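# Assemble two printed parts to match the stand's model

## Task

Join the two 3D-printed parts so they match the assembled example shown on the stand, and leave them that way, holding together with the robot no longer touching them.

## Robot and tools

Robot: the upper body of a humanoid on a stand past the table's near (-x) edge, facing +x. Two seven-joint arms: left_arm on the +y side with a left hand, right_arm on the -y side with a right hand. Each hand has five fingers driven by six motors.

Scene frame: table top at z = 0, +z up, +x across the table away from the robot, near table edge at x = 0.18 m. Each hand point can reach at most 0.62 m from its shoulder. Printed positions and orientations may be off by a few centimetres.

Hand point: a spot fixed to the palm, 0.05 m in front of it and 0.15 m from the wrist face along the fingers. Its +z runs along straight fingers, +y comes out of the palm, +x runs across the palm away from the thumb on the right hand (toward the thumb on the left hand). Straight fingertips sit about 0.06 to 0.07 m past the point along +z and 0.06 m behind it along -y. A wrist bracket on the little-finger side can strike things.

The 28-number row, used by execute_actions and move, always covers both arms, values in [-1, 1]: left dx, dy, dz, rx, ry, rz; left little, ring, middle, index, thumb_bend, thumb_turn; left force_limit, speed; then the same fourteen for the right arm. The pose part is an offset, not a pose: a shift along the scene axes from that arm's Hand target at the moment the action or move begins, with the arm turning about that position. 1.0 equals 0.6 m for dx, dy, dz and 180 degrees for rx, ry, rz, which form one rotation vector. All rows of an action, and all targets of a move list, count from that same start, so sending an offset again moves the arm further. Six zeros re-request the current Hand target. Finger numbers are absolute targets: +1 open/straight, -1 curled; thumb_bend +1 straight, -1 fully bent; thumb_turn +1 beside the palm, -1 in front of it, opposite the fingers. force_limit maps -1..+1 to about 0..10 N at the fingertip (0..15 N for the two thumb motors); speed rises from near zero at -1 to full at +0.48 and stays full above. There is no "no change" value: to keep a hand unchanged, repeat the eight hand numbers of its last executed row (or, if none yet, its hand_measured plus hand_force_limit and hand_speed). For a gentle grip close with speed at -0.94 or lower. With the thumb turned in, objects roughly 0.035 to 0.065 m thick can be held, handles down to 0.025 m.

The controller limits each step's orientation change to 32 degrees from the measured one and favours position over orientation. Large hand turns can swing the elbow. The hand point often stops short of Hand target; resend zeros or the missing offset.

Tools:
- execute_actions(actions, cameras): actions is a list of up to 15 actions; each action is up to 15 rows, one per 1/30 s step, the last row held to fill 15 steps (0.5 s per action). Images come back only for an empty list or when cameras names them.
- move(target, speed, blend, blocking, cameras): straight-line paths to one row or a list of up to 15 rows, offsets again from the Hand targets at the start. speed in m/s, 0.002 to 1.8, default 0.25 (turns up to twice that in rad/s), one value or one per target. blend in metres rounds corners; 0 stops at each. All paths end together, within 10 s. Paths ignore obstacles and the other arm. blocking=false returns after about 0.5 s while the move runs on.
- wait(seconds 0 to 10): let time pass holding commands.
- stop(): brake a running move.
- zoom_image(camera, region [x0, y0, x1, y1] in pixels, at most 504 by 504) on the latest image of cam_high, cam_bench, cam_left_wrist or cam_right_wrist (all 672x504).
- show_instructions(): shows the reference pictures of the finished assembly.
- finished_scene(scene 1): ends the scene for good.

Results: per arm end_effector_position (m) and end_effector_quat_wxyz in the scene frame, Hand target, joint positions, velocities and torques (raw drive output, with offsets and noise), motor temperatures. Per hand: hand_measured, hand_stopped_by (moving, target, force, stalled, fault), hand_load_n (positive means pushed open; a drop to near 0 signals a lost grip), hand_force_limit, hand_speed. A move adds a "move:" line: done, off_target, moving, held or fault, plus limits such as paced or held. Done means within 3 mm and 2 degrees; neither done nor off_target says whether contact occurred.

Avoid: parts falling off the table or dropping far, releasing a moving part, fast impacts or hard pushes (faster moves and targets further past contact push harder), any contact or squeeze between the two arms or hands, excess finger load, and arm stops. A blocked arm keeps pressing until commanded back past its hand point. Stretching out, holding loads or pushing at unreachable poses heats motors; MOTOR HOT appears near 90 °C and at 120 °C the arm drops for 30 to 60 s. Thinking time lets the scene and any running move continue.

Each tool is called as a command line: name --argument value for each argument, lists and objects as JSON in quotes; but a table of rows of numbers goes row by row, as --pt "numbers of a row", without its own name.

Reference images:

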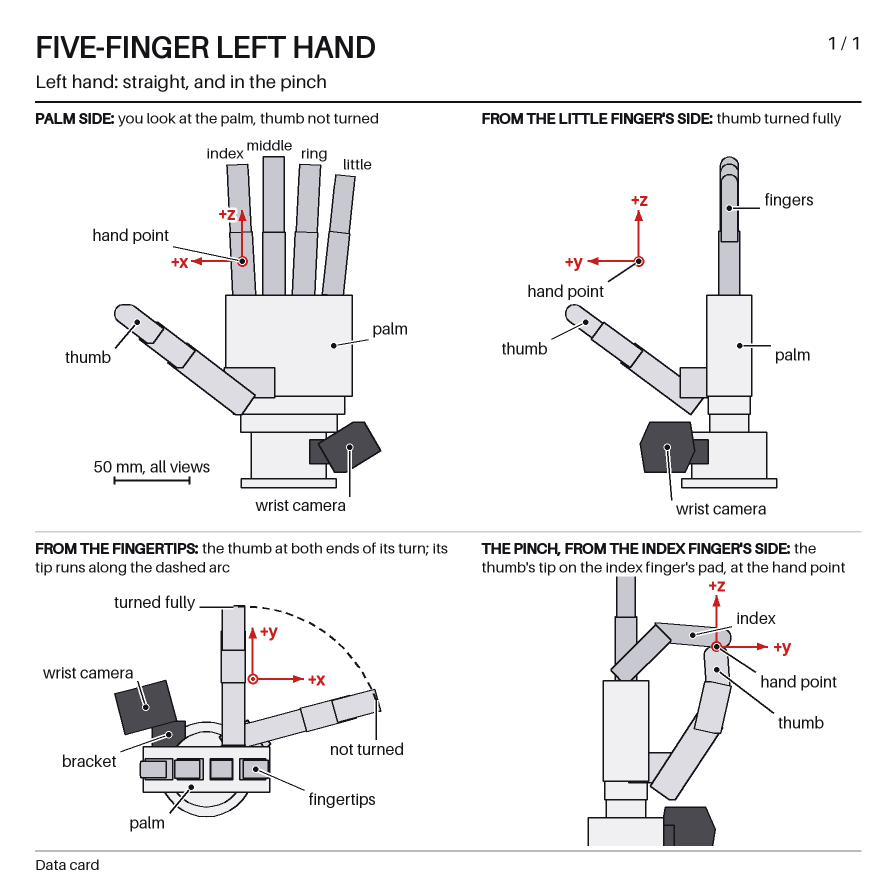

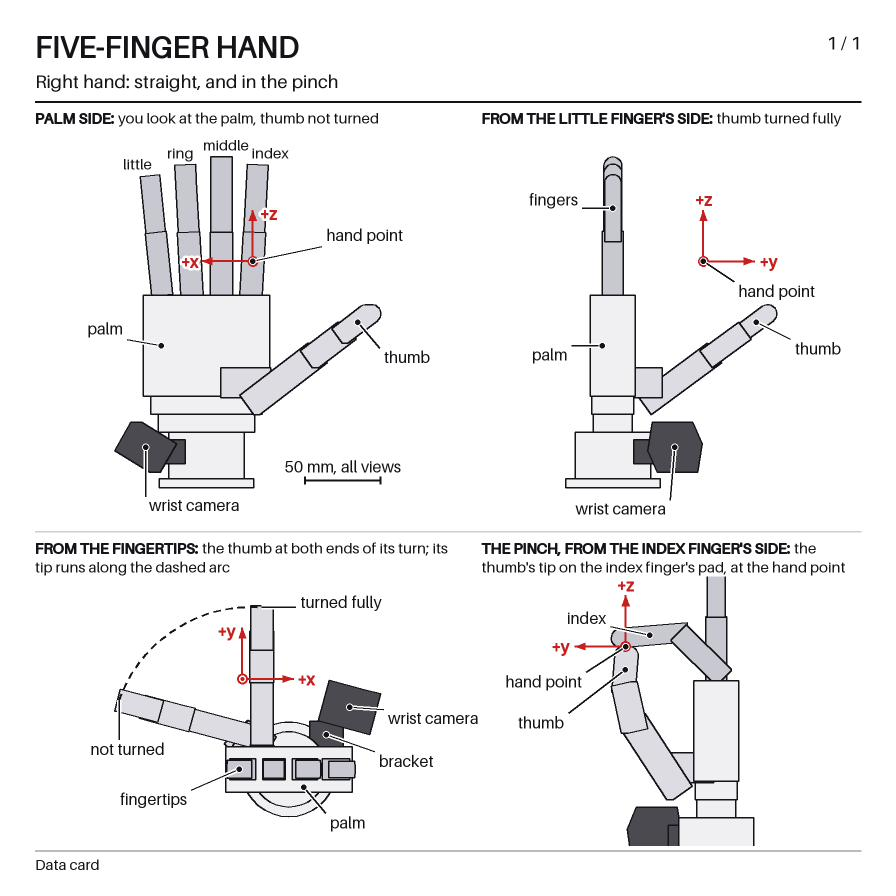

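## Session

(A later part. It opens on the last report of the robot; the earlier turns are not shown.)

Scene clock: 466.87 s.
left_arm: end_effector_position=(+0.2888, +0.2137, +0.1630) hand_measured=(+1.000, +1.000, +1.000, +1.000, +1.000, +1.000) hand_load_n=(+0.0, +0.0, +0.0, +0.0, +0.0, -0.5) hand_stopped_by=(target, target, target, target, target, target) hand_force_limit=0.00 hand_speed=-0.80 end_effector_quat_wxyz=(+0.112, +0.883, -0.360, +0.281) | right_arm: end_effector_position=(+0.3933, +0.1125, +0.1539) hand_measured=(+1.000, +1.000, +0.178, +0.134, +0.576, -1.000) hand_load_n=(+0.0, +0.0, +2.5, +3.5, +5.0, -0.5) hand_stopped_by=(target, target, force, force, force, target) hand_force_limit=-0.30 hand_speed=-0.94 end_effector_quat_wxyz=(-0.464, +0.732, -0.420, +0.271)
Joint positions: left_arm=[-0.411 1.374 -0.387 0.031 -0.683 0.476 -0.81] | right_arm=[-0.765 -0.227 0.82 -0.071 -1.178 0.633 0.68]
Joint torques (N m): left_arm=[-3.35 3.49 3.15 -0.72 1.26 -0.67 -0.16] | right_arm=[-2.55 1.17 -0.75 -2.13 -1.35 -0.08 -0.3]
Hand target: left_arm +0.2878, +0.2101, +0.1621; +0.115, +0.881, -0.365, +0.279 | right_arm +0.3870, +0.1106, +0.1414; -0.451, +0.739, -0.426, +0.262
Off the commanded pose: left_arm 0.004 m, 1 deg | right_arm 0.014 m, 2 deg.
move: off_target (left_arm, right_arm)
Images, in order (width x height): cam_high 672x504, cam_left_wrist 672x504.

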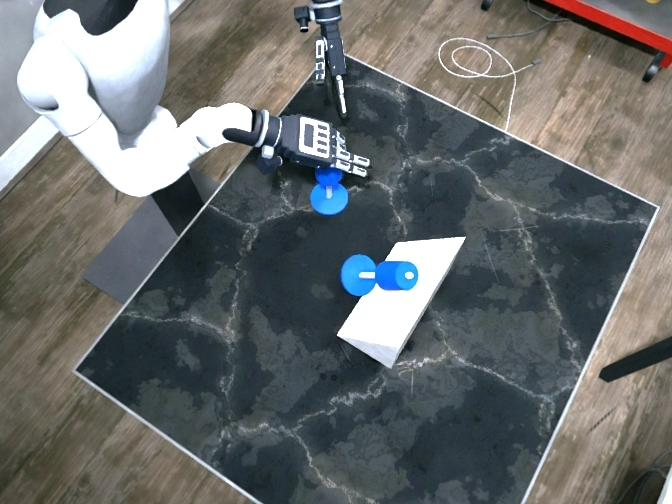

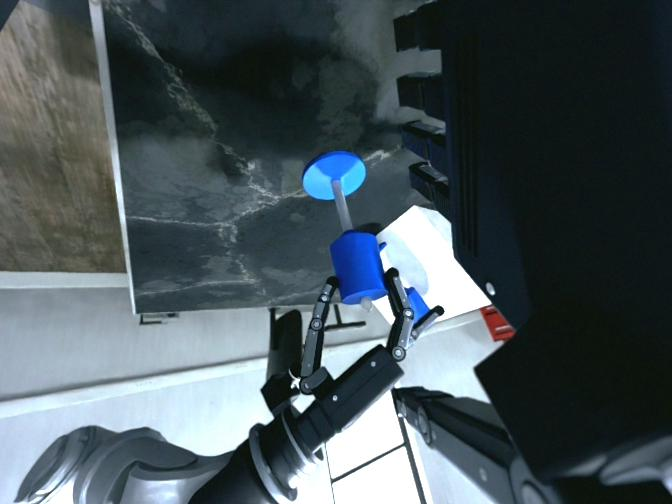

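move --target '[0,0,0,0,0,0,1,1,1,1,1,1,0,-0.8,0.008,0.002,0.018,0,0,0,1,1,-0.1,-0.2,0.05,-1,-0.3,-0.94]' --speed 0.03 --cameras '["cam_left_wrist"]'

zoom_image --camera "cam_left_wrist" --region '[290, 190, 410, 340]'

Scene clock: 475.87 s.
left_arm: end_effector_position=(+0.2888, +0.2137, +0.1630) hand_measured=(+1.000, +1.000, +1.000, +1.000, +1.000, +1.000) hand_load_n=(+0.0, +0.0, +0.0, +0.0, +0.0, +0.0) hand_stopped_by=(target, target, target, target, target, target) hand_force_limit=0.00 hand_speed=-0.80 end_effector_quat_wxyz=(+0.112, +0.883, -0.360, +0.281) | right_arm: end_effector_position=(+0.3924, +0.1114, +0.1537) hand_measured=(+1.000, +1.000, +0.178, +0.134, +0.576, -1.000) hand_load_n=(+0.0, +0.0, +2.5, +3.5, +5.0, +0.0) hand_stopped_by=(target, target, force, force, force, target) hand_force_limit=-0.30 hand_speed=-0.94 end_effector_quat_wxyz=(-0.455, +0.737, -0.422, +0.267)
Joint positions: left_arm=[-0.411 1.374 -0.387 0.031 -0.683 0.476 -0.81] | right_arm=[-0.778 -0.227 0.817 -0.071 -1.178 0.634 0.714]
Joint torques (N m): left_arm=[-3.29 3.46 3.19 -0.85 1.2 -0.66 -0.14] | right_arm=[-4.25 1.02 -1.76 -2.88 -1.17 -0.15 -0.09]
Hand target: left_arm +0.2878, +0.2101, +0.1621; +0.115, +0.881, -0.365, +0.279 | right_arm +0.3918, +0.1118, +0.1522; -0.451, +0.739, -0.426, +0.262
Off the commanded pose: left_arm 0.004 m, 1 deg | right_arm 0.002 m, 1 deg.
move: off_target (left_arm)
Images, in order (width x height): cam_left_wrist 672x504.

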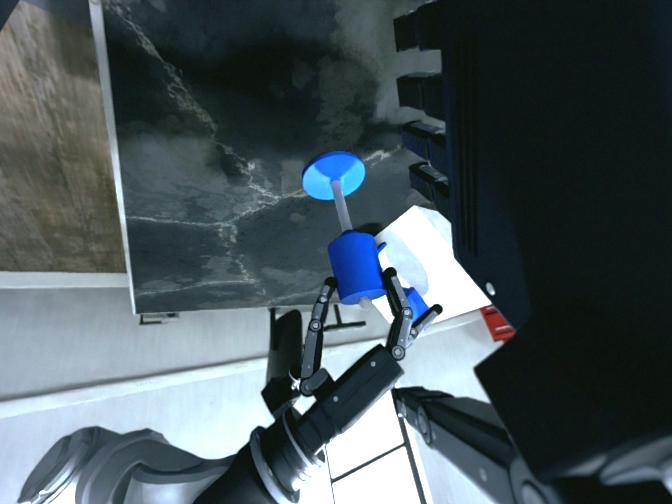

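Scaled by 3.360 from the camera's 672x504 image, which has a finer 960x720 frame.

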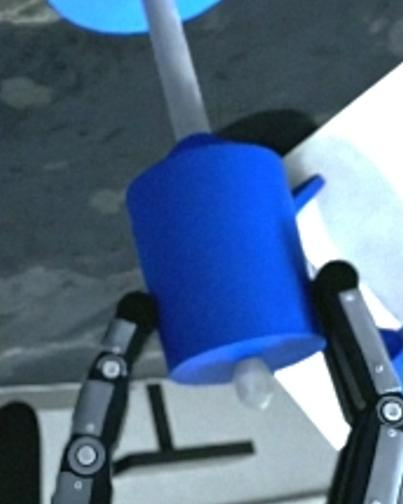

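move --target '[0,0,0,0,0,0,1,1,1,1,1,1,0,-0.8,0,0,0,0,0,0,1,1,0.9,0.9,0.99,-1,-0.3,-0.75]' --speed 0.03 --cameras '["cam_high","cam_left_wrist","cam_right_wrist"]'

zoom_image --camera "cam_left_wrist" --region '[290, 190, 410, 340]'

Scene clock: 480.77 s.
left_arm: end_effector_position=(+0.2888, +0.2137, +0.1630) hand_measured=(+1.000, +1.000, +1.000, +1.000, +1.000, +1.000) hand_load_n=(+0.0, +0.0, +0.0, +0.0, +0.0, +0.0) hand_stopped_by=(target, target, target, target, target, target) hand_force_limit=0.00 hand_speed=-0.80 end_effector_quat_wxyz=(+0.112, +0.883, -0.360, +0.281) | right_arm: end_effector_position=(+0.3916, +0.1110, +0.1526) hand_measured=(+1.000, +1.000, +0.900, +0.900, +0.990, -1.000) hand_load_n=(+0.0, +0.0, +0.0, +0.0, +0.0, +0.0) hand_stopped_by=(target, target, target, target, target, target) hand_force_limit=-0.30 hand_speed=-0.75 end_effector_quat_wxyz=(-0.453, +0.739, -0.423, +0.265)
Joint positions: left_arm=[-0.411 1.374 -0.387 0.031 -0.683 0.476 -0.81] | right_arm=[-0.778 -0.227 0.817 -0.071 -1.178 0.634 0.721]
Joint torques (N m): left_arm=[-3.3 3.52 3.26 -0.66 1.19 -0.67 -0.16] | right_arm=[-4.2 1.06 -1.9 -2.86 -1.23 -0.14 -0.28]
Hand target: left_arm +0.2878, +0.2101, +0.1621; +0.115, +0.881, -0.365, +0.279 | right_arm +0.3918, +0.1118, +0.1522; -0.451, +0.739, -0.426, +0.262
Off the commanded pose: left_arm 0.004 m, 1 deg | right_arm 0.001 m, 1 deg.
move: off_target (left_arm)
Images, in order (width x height): cam_high 672x504, cam_left_wrist 672x504, cam_right_wrist 672x504.

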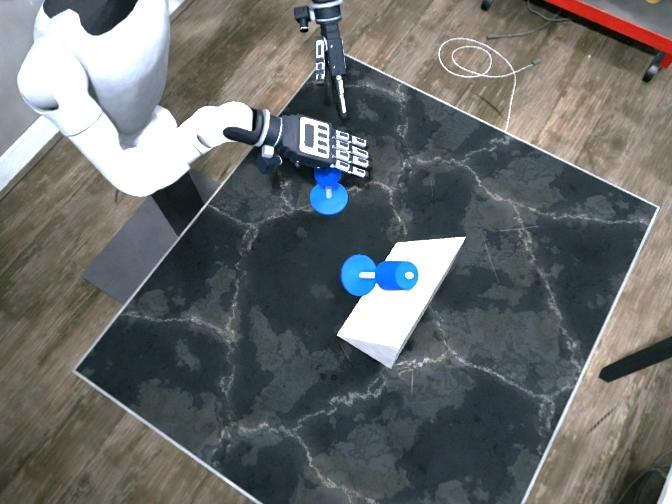

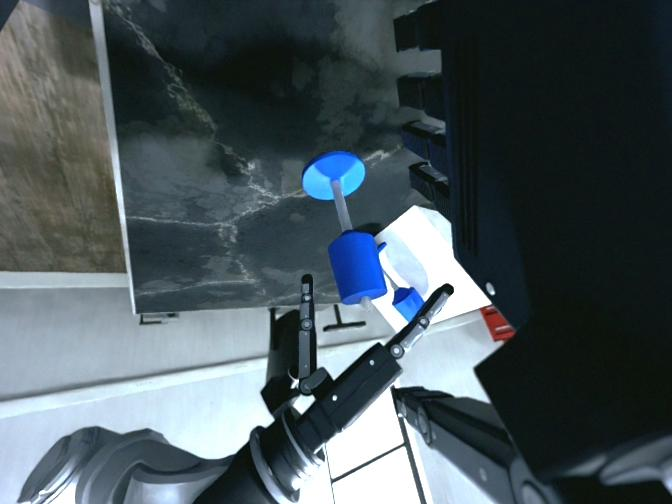

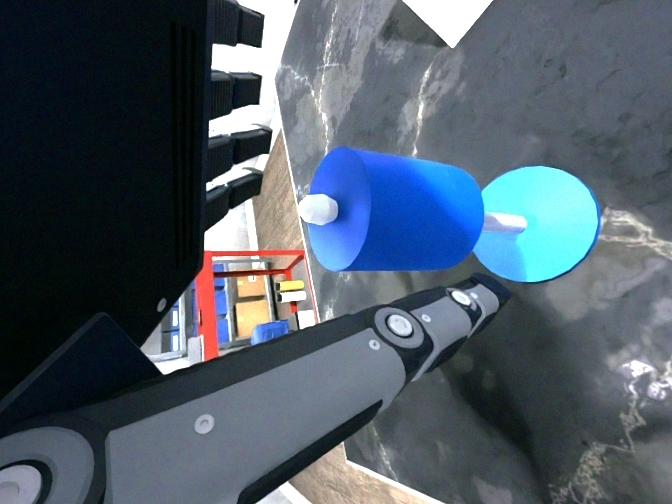

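Scaled by 3.360 from the camera's 672x504 image, which has a finer 960x720 frame.

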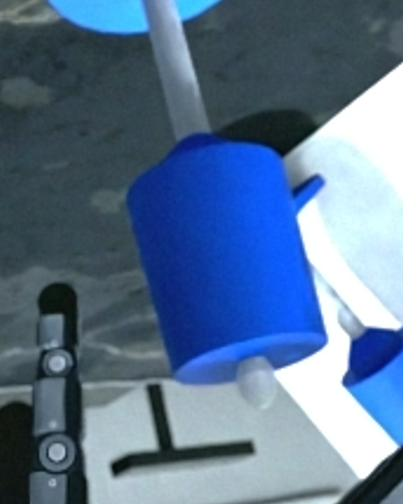

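move --target '[0,0,0,0,0,0,1,1,1,1,1,1,0,-0.8,0,0,0.13,0,0,0,1,1,0.9,0.9,0.99,-1,-0.3,-0.75]' --speed 0.08 --cameras '["cam_high","cam_left_wrist","cam_right_wrist"]'

zoom_image --camera "cam_left_wrist" --region '[290, 130, 440, 340]'

zoom_image --camera "cam_right_wrist" --region '[300, 80, 640, 300]'

Scene clock: 488.33 s.
left_arm: end_effector_position=(+0.2888, +0.2137, +0.1630) hand_measured=(+1.000, +1.000, +1.000, +1.000, +1.000, +1.000) hand_load_n=(+0.0, +0.0, +0.0, +0.0, +0.0, +0.0) hand_stopped_by=(target, target, target, target, target, target) hand_force_limit=0.00 hand_speed=-0.80 end_effector_quat_wxyz=(+0.112, +0.883, -0.360, +0.281) | right_arm: end_effector_position=(+0.3888, +0.1118, +0.2235) hand_measured=(+1.000, +1.000, +0.900, +0.900, +0.990, -1.000) hand_load_n=(+0.0, +0.0, +0.0, -0.5, +0.0, +0.0) hand_stopped_by=(target, target, target, target, target, target) hand_force_limit=-0.30 hand_speed=-0.75 end_effector_quat_wxyz=(-0.446, +0.744, -0.428, +0.256)
Joint positions: left_arm=[-0.411 1.374 -0.387 0.031 -0.683 0.476 -0.81] | right_arm=[-0.972 -0.26 0.76 -0.256 -1.229 0.723 1.107]
Joint torques (N m): left_arm=[-3.37 3.49 3.2 -0.67 1.22 -0.68 -0.16] | right_arm=[-5 -0.29 -2.23 -3.88 -2 0 -0.25]
Hand target: left_arm +0.2878, +0.2101, +0.1621; +0.115, +0.881, -0.365, +0.279 | right_arm +0.3918, +0.1118, +0.2302; -0.451, +0.739, -0.426, +0.262
Off the commanded pose: left_arm 0.004 m, 1 deg | right_arm 0.007 m, 1 deg.
move: off_target (left_arm, right_arm)
Images, in order (width x height): cam_high 672x504, cam_left_wrist 672x504, cam_right_wrist 672x504.

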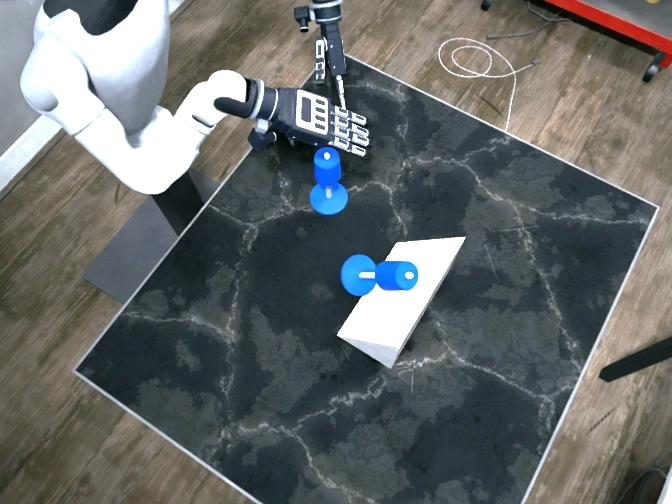

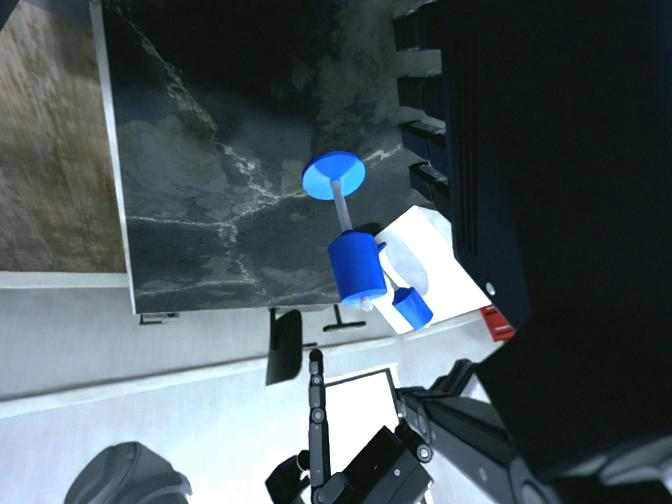

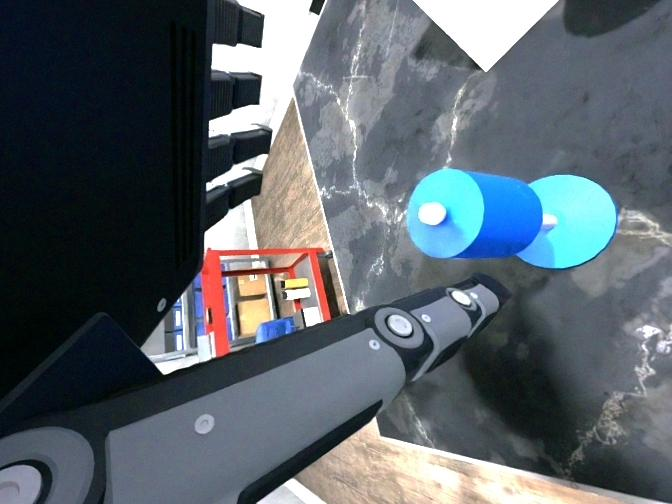

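Scaled by 2.400 from the camera's 672x504 image, which has a finer 960x720 frame.

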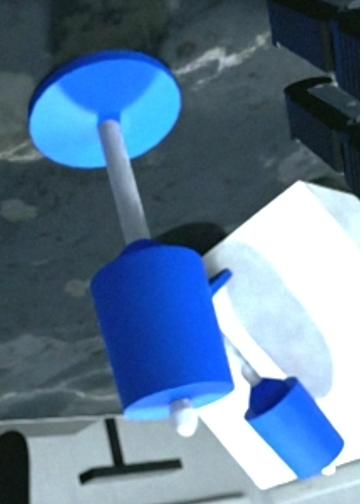

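Scaled by 1.482 from the camera's 672x504 image, which has a finer 960x720 frame.

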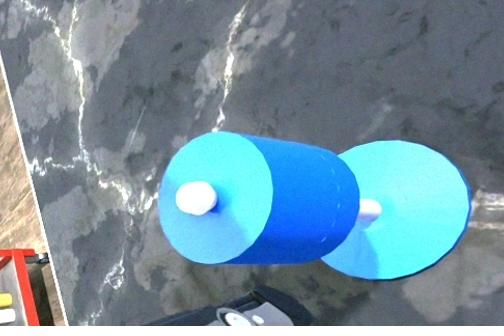

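move --pt "0 0 0 0 0 0 1 1 1 1 1 1 0 -0.8 0 0 0.06 0 0 0 1 1 0.9 0.9 0.99 -1 -0.3 -0.75" --pt "0 0 0 0 0 0 1 1 1 1 1 1 0 -0.8 -0.05 -0.35 0.06 0 0 0 1 1 0.9 0.9 0.99 -1 -0.3 -0.75" --speed 0.2 --blend 0.01 --cameras '["cam_high","cam_bench","cam_left_wrist","cam_right_wrist"]'

zoom_image --camera "cam_bench" --region '[160, 220, 310, 390]'

zoom_image --camera "cam_high" --region '[280, 130, 430, 310]'

zoom_image --camera "cam_left_wrist" --region '[290, 130, 440, 340]'

zoom_image --camera "cam_bench" --region '[265, 70, 415, 250]'

Scene clock: 496.70 s.
left_arm: end_effector_position=(+0.2888, +0.2137, +0.1630) hand_measured=(+1.000, +1.000, +1.000, +1.000, +1.000, +1.000) hand_load_n=(+0.0, +0.0, +0.0, +0.0, +0.0, +0.0) hand_stopped_by=(target, target, target, target, target, target) hand_force_limit=0.00 hand_speed=-0.80 end_effector_quat_wxyz=(+0.112, +0.883, -0.360, +0.281) | right_arm: end_effector_position=(+0.3615, -0.0966, +0.2666) hand_measured=(+1.000, +1.000, +0.900, +0.900, +0.990, -1.000) hand_load_n=(+0.0, +0.0, +0.0, +0.0, +0.0, +0.0) hand_stopped_by=(target, target, target, target, target, target) hand_force_limit=-0.30 hand_speed=-0.75 end_effector_quat_wxyz=(-0.449, +0.743, -0.420, +0.263)
Joint positions: left_arm=[-0.411 1.374 -0.387 0.031 -0.683 0.476 -0.81] | right_arm=[-0.238 -0.962 -0.286 -0.637 -0.435 0.071 1.001]
Joint torques (N m): left_arm=[-3.32 3.44 3.2 -0.69 1.26 -0.68 -0.15] | right_arm=[-1.44 -3.95 -2.93 -1.26 -0.77 -0.13 -0.43]
Hand target: left_arm +0.2878, +0.2101, +0.1621; +0.115, +0.881, -0.365, +0.279 | right_arm +0.3618, -0.0982, +0.2662; -0.451, +0.739, -0.426, +0.262
Off the commanded pose: left_arm 0.004 m, 1 deg | right_arm 0.002 m, 1 deg.
move: off_target (left_arm)

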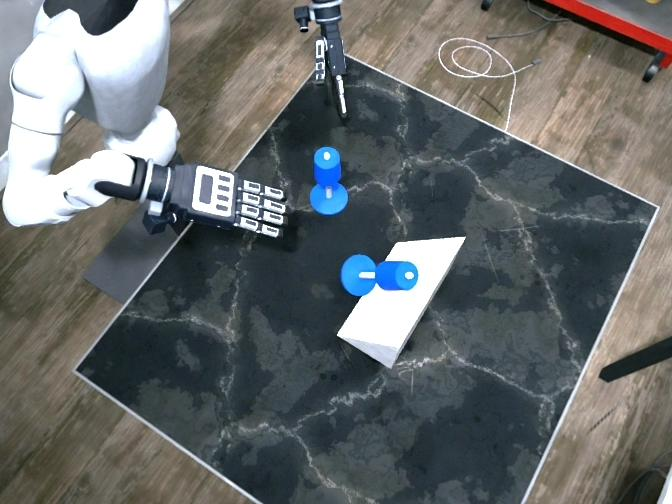

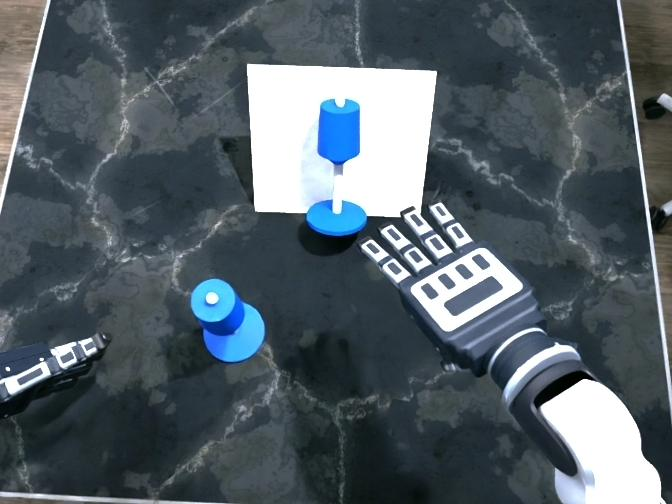

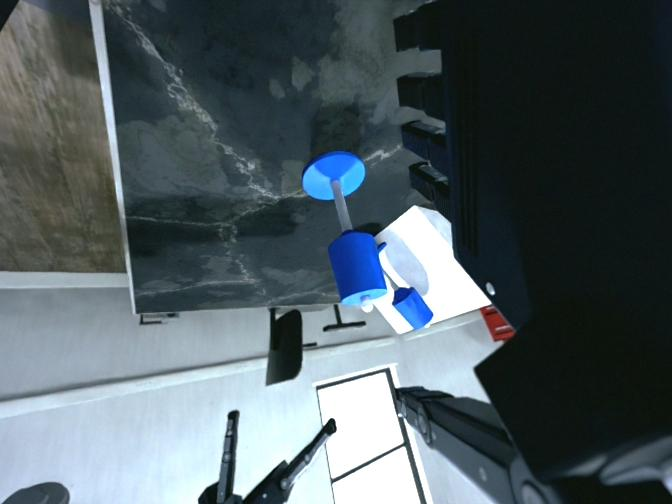

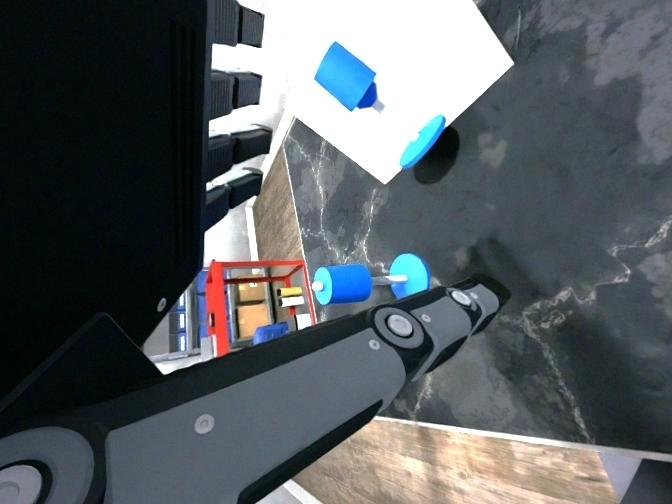

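Scaled by 2.965 from the camera's 672x504 image, which has a finer 960x720 frame.

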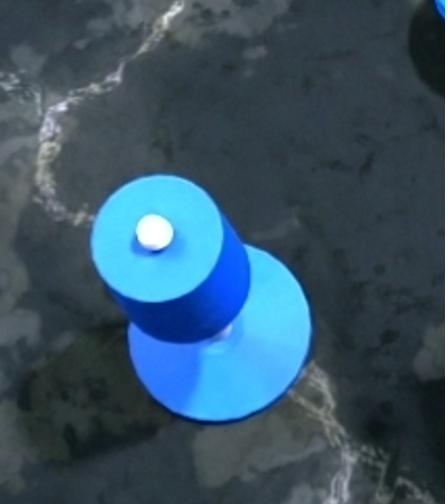

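Scaled by 2.800 from the camera's 672x504 image, which has a finer 960x720 frame.

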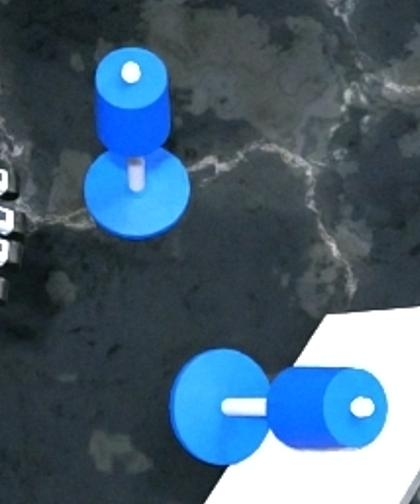

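Scaled by 2.400 from the camera's 672x504 image, which has a finer 960x720 frame.

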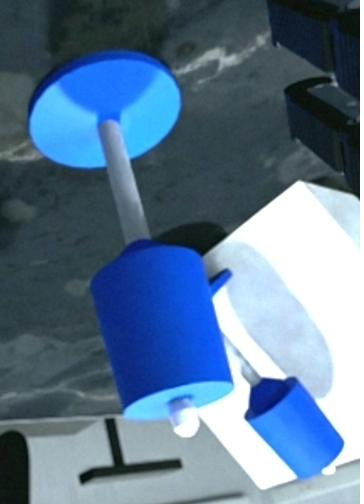

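Scaled by 2.800 from the camera's 672x504 image, which has a finer 960x720 frame.

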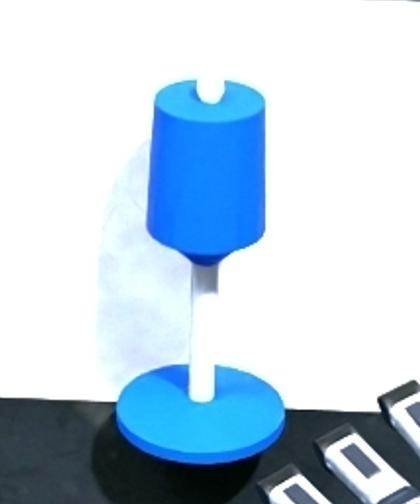

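wait --seconds 1 --cameras '["cam_bench"]'

finished_scene

Scene clock: 511.57 s.
left_arm: end_effector_position=(+0.2888, +0.2137, +0.1630) hand_measured=(+1.000, +1.000, +1.000, +1.000, +1.000, +1.000) hand_load_n=(+0.0, +0.0, +0.0, +0.0, +0.0, +0.0) hand_stopped_by=(target, target, target, target, target, target) hand_force_limit=0.00 hand_speed=-0.80 end_effector_quat_wxyz=(+0.112, +0.883, -0.360, +0.281) | right_arm: end_effector_position=(+0.3615, -0.0966, +0.2666) hand_measured=(+1.000, +1.000, +0.900, +0.900, +0.990, -1.000) hand_load_n=(+0.0, +0.0, +0.0, +0.0, +0.0, +0.0) hand_stopped_by=(target, target, target, target, target, target) hand_force_limit=-0.30 hand_speed=-0.75 end_effector_quat_wxyz=(-0.449, +0.743, -0.420, +0.263)
Joint positions: left_arm=[-0.411 1.374 -0.387 0.031 -0.683 0.476 -0.81] | right_arm=[-0.238 -0.962 -0.286 -0.637 -0.435 0.071 1.001]
Joint torques (N m): left_arm=[-3.31 3.5 3.19 -0.73 1.24 -0.68 -0.17] | right_arm=[-1.46 -4 -2.88 -1.26 -0.73 -0.12 -0.43]
Hand target: left_arm +0.2878, +0.2101, +0.1621; +0.115, +0.881, -0.365, +0.279 | right_arm +0.3618, -0.0982, +0.2662; -0.451, +0.739, -0.426, +0.262
Off the commanded pose: left_arm 0.004 m, 1 deg | right_arm 0.002 m, 1 deg.
wait: 1.00 s; at rest from the start
Images, in order (width x height): cam_bench 672x504.

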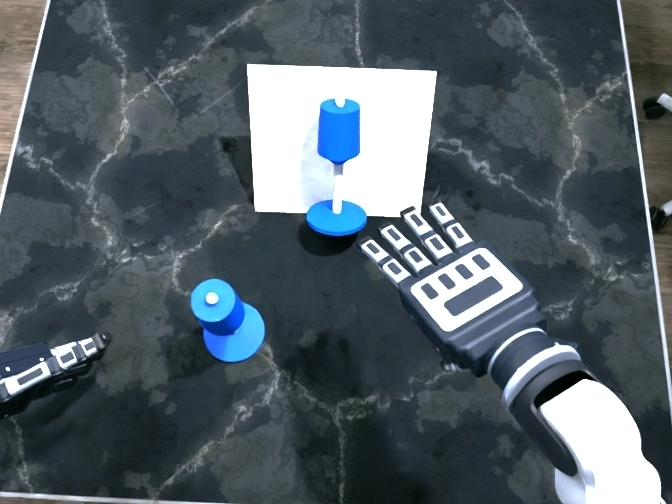

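The scene is finished: the task was done.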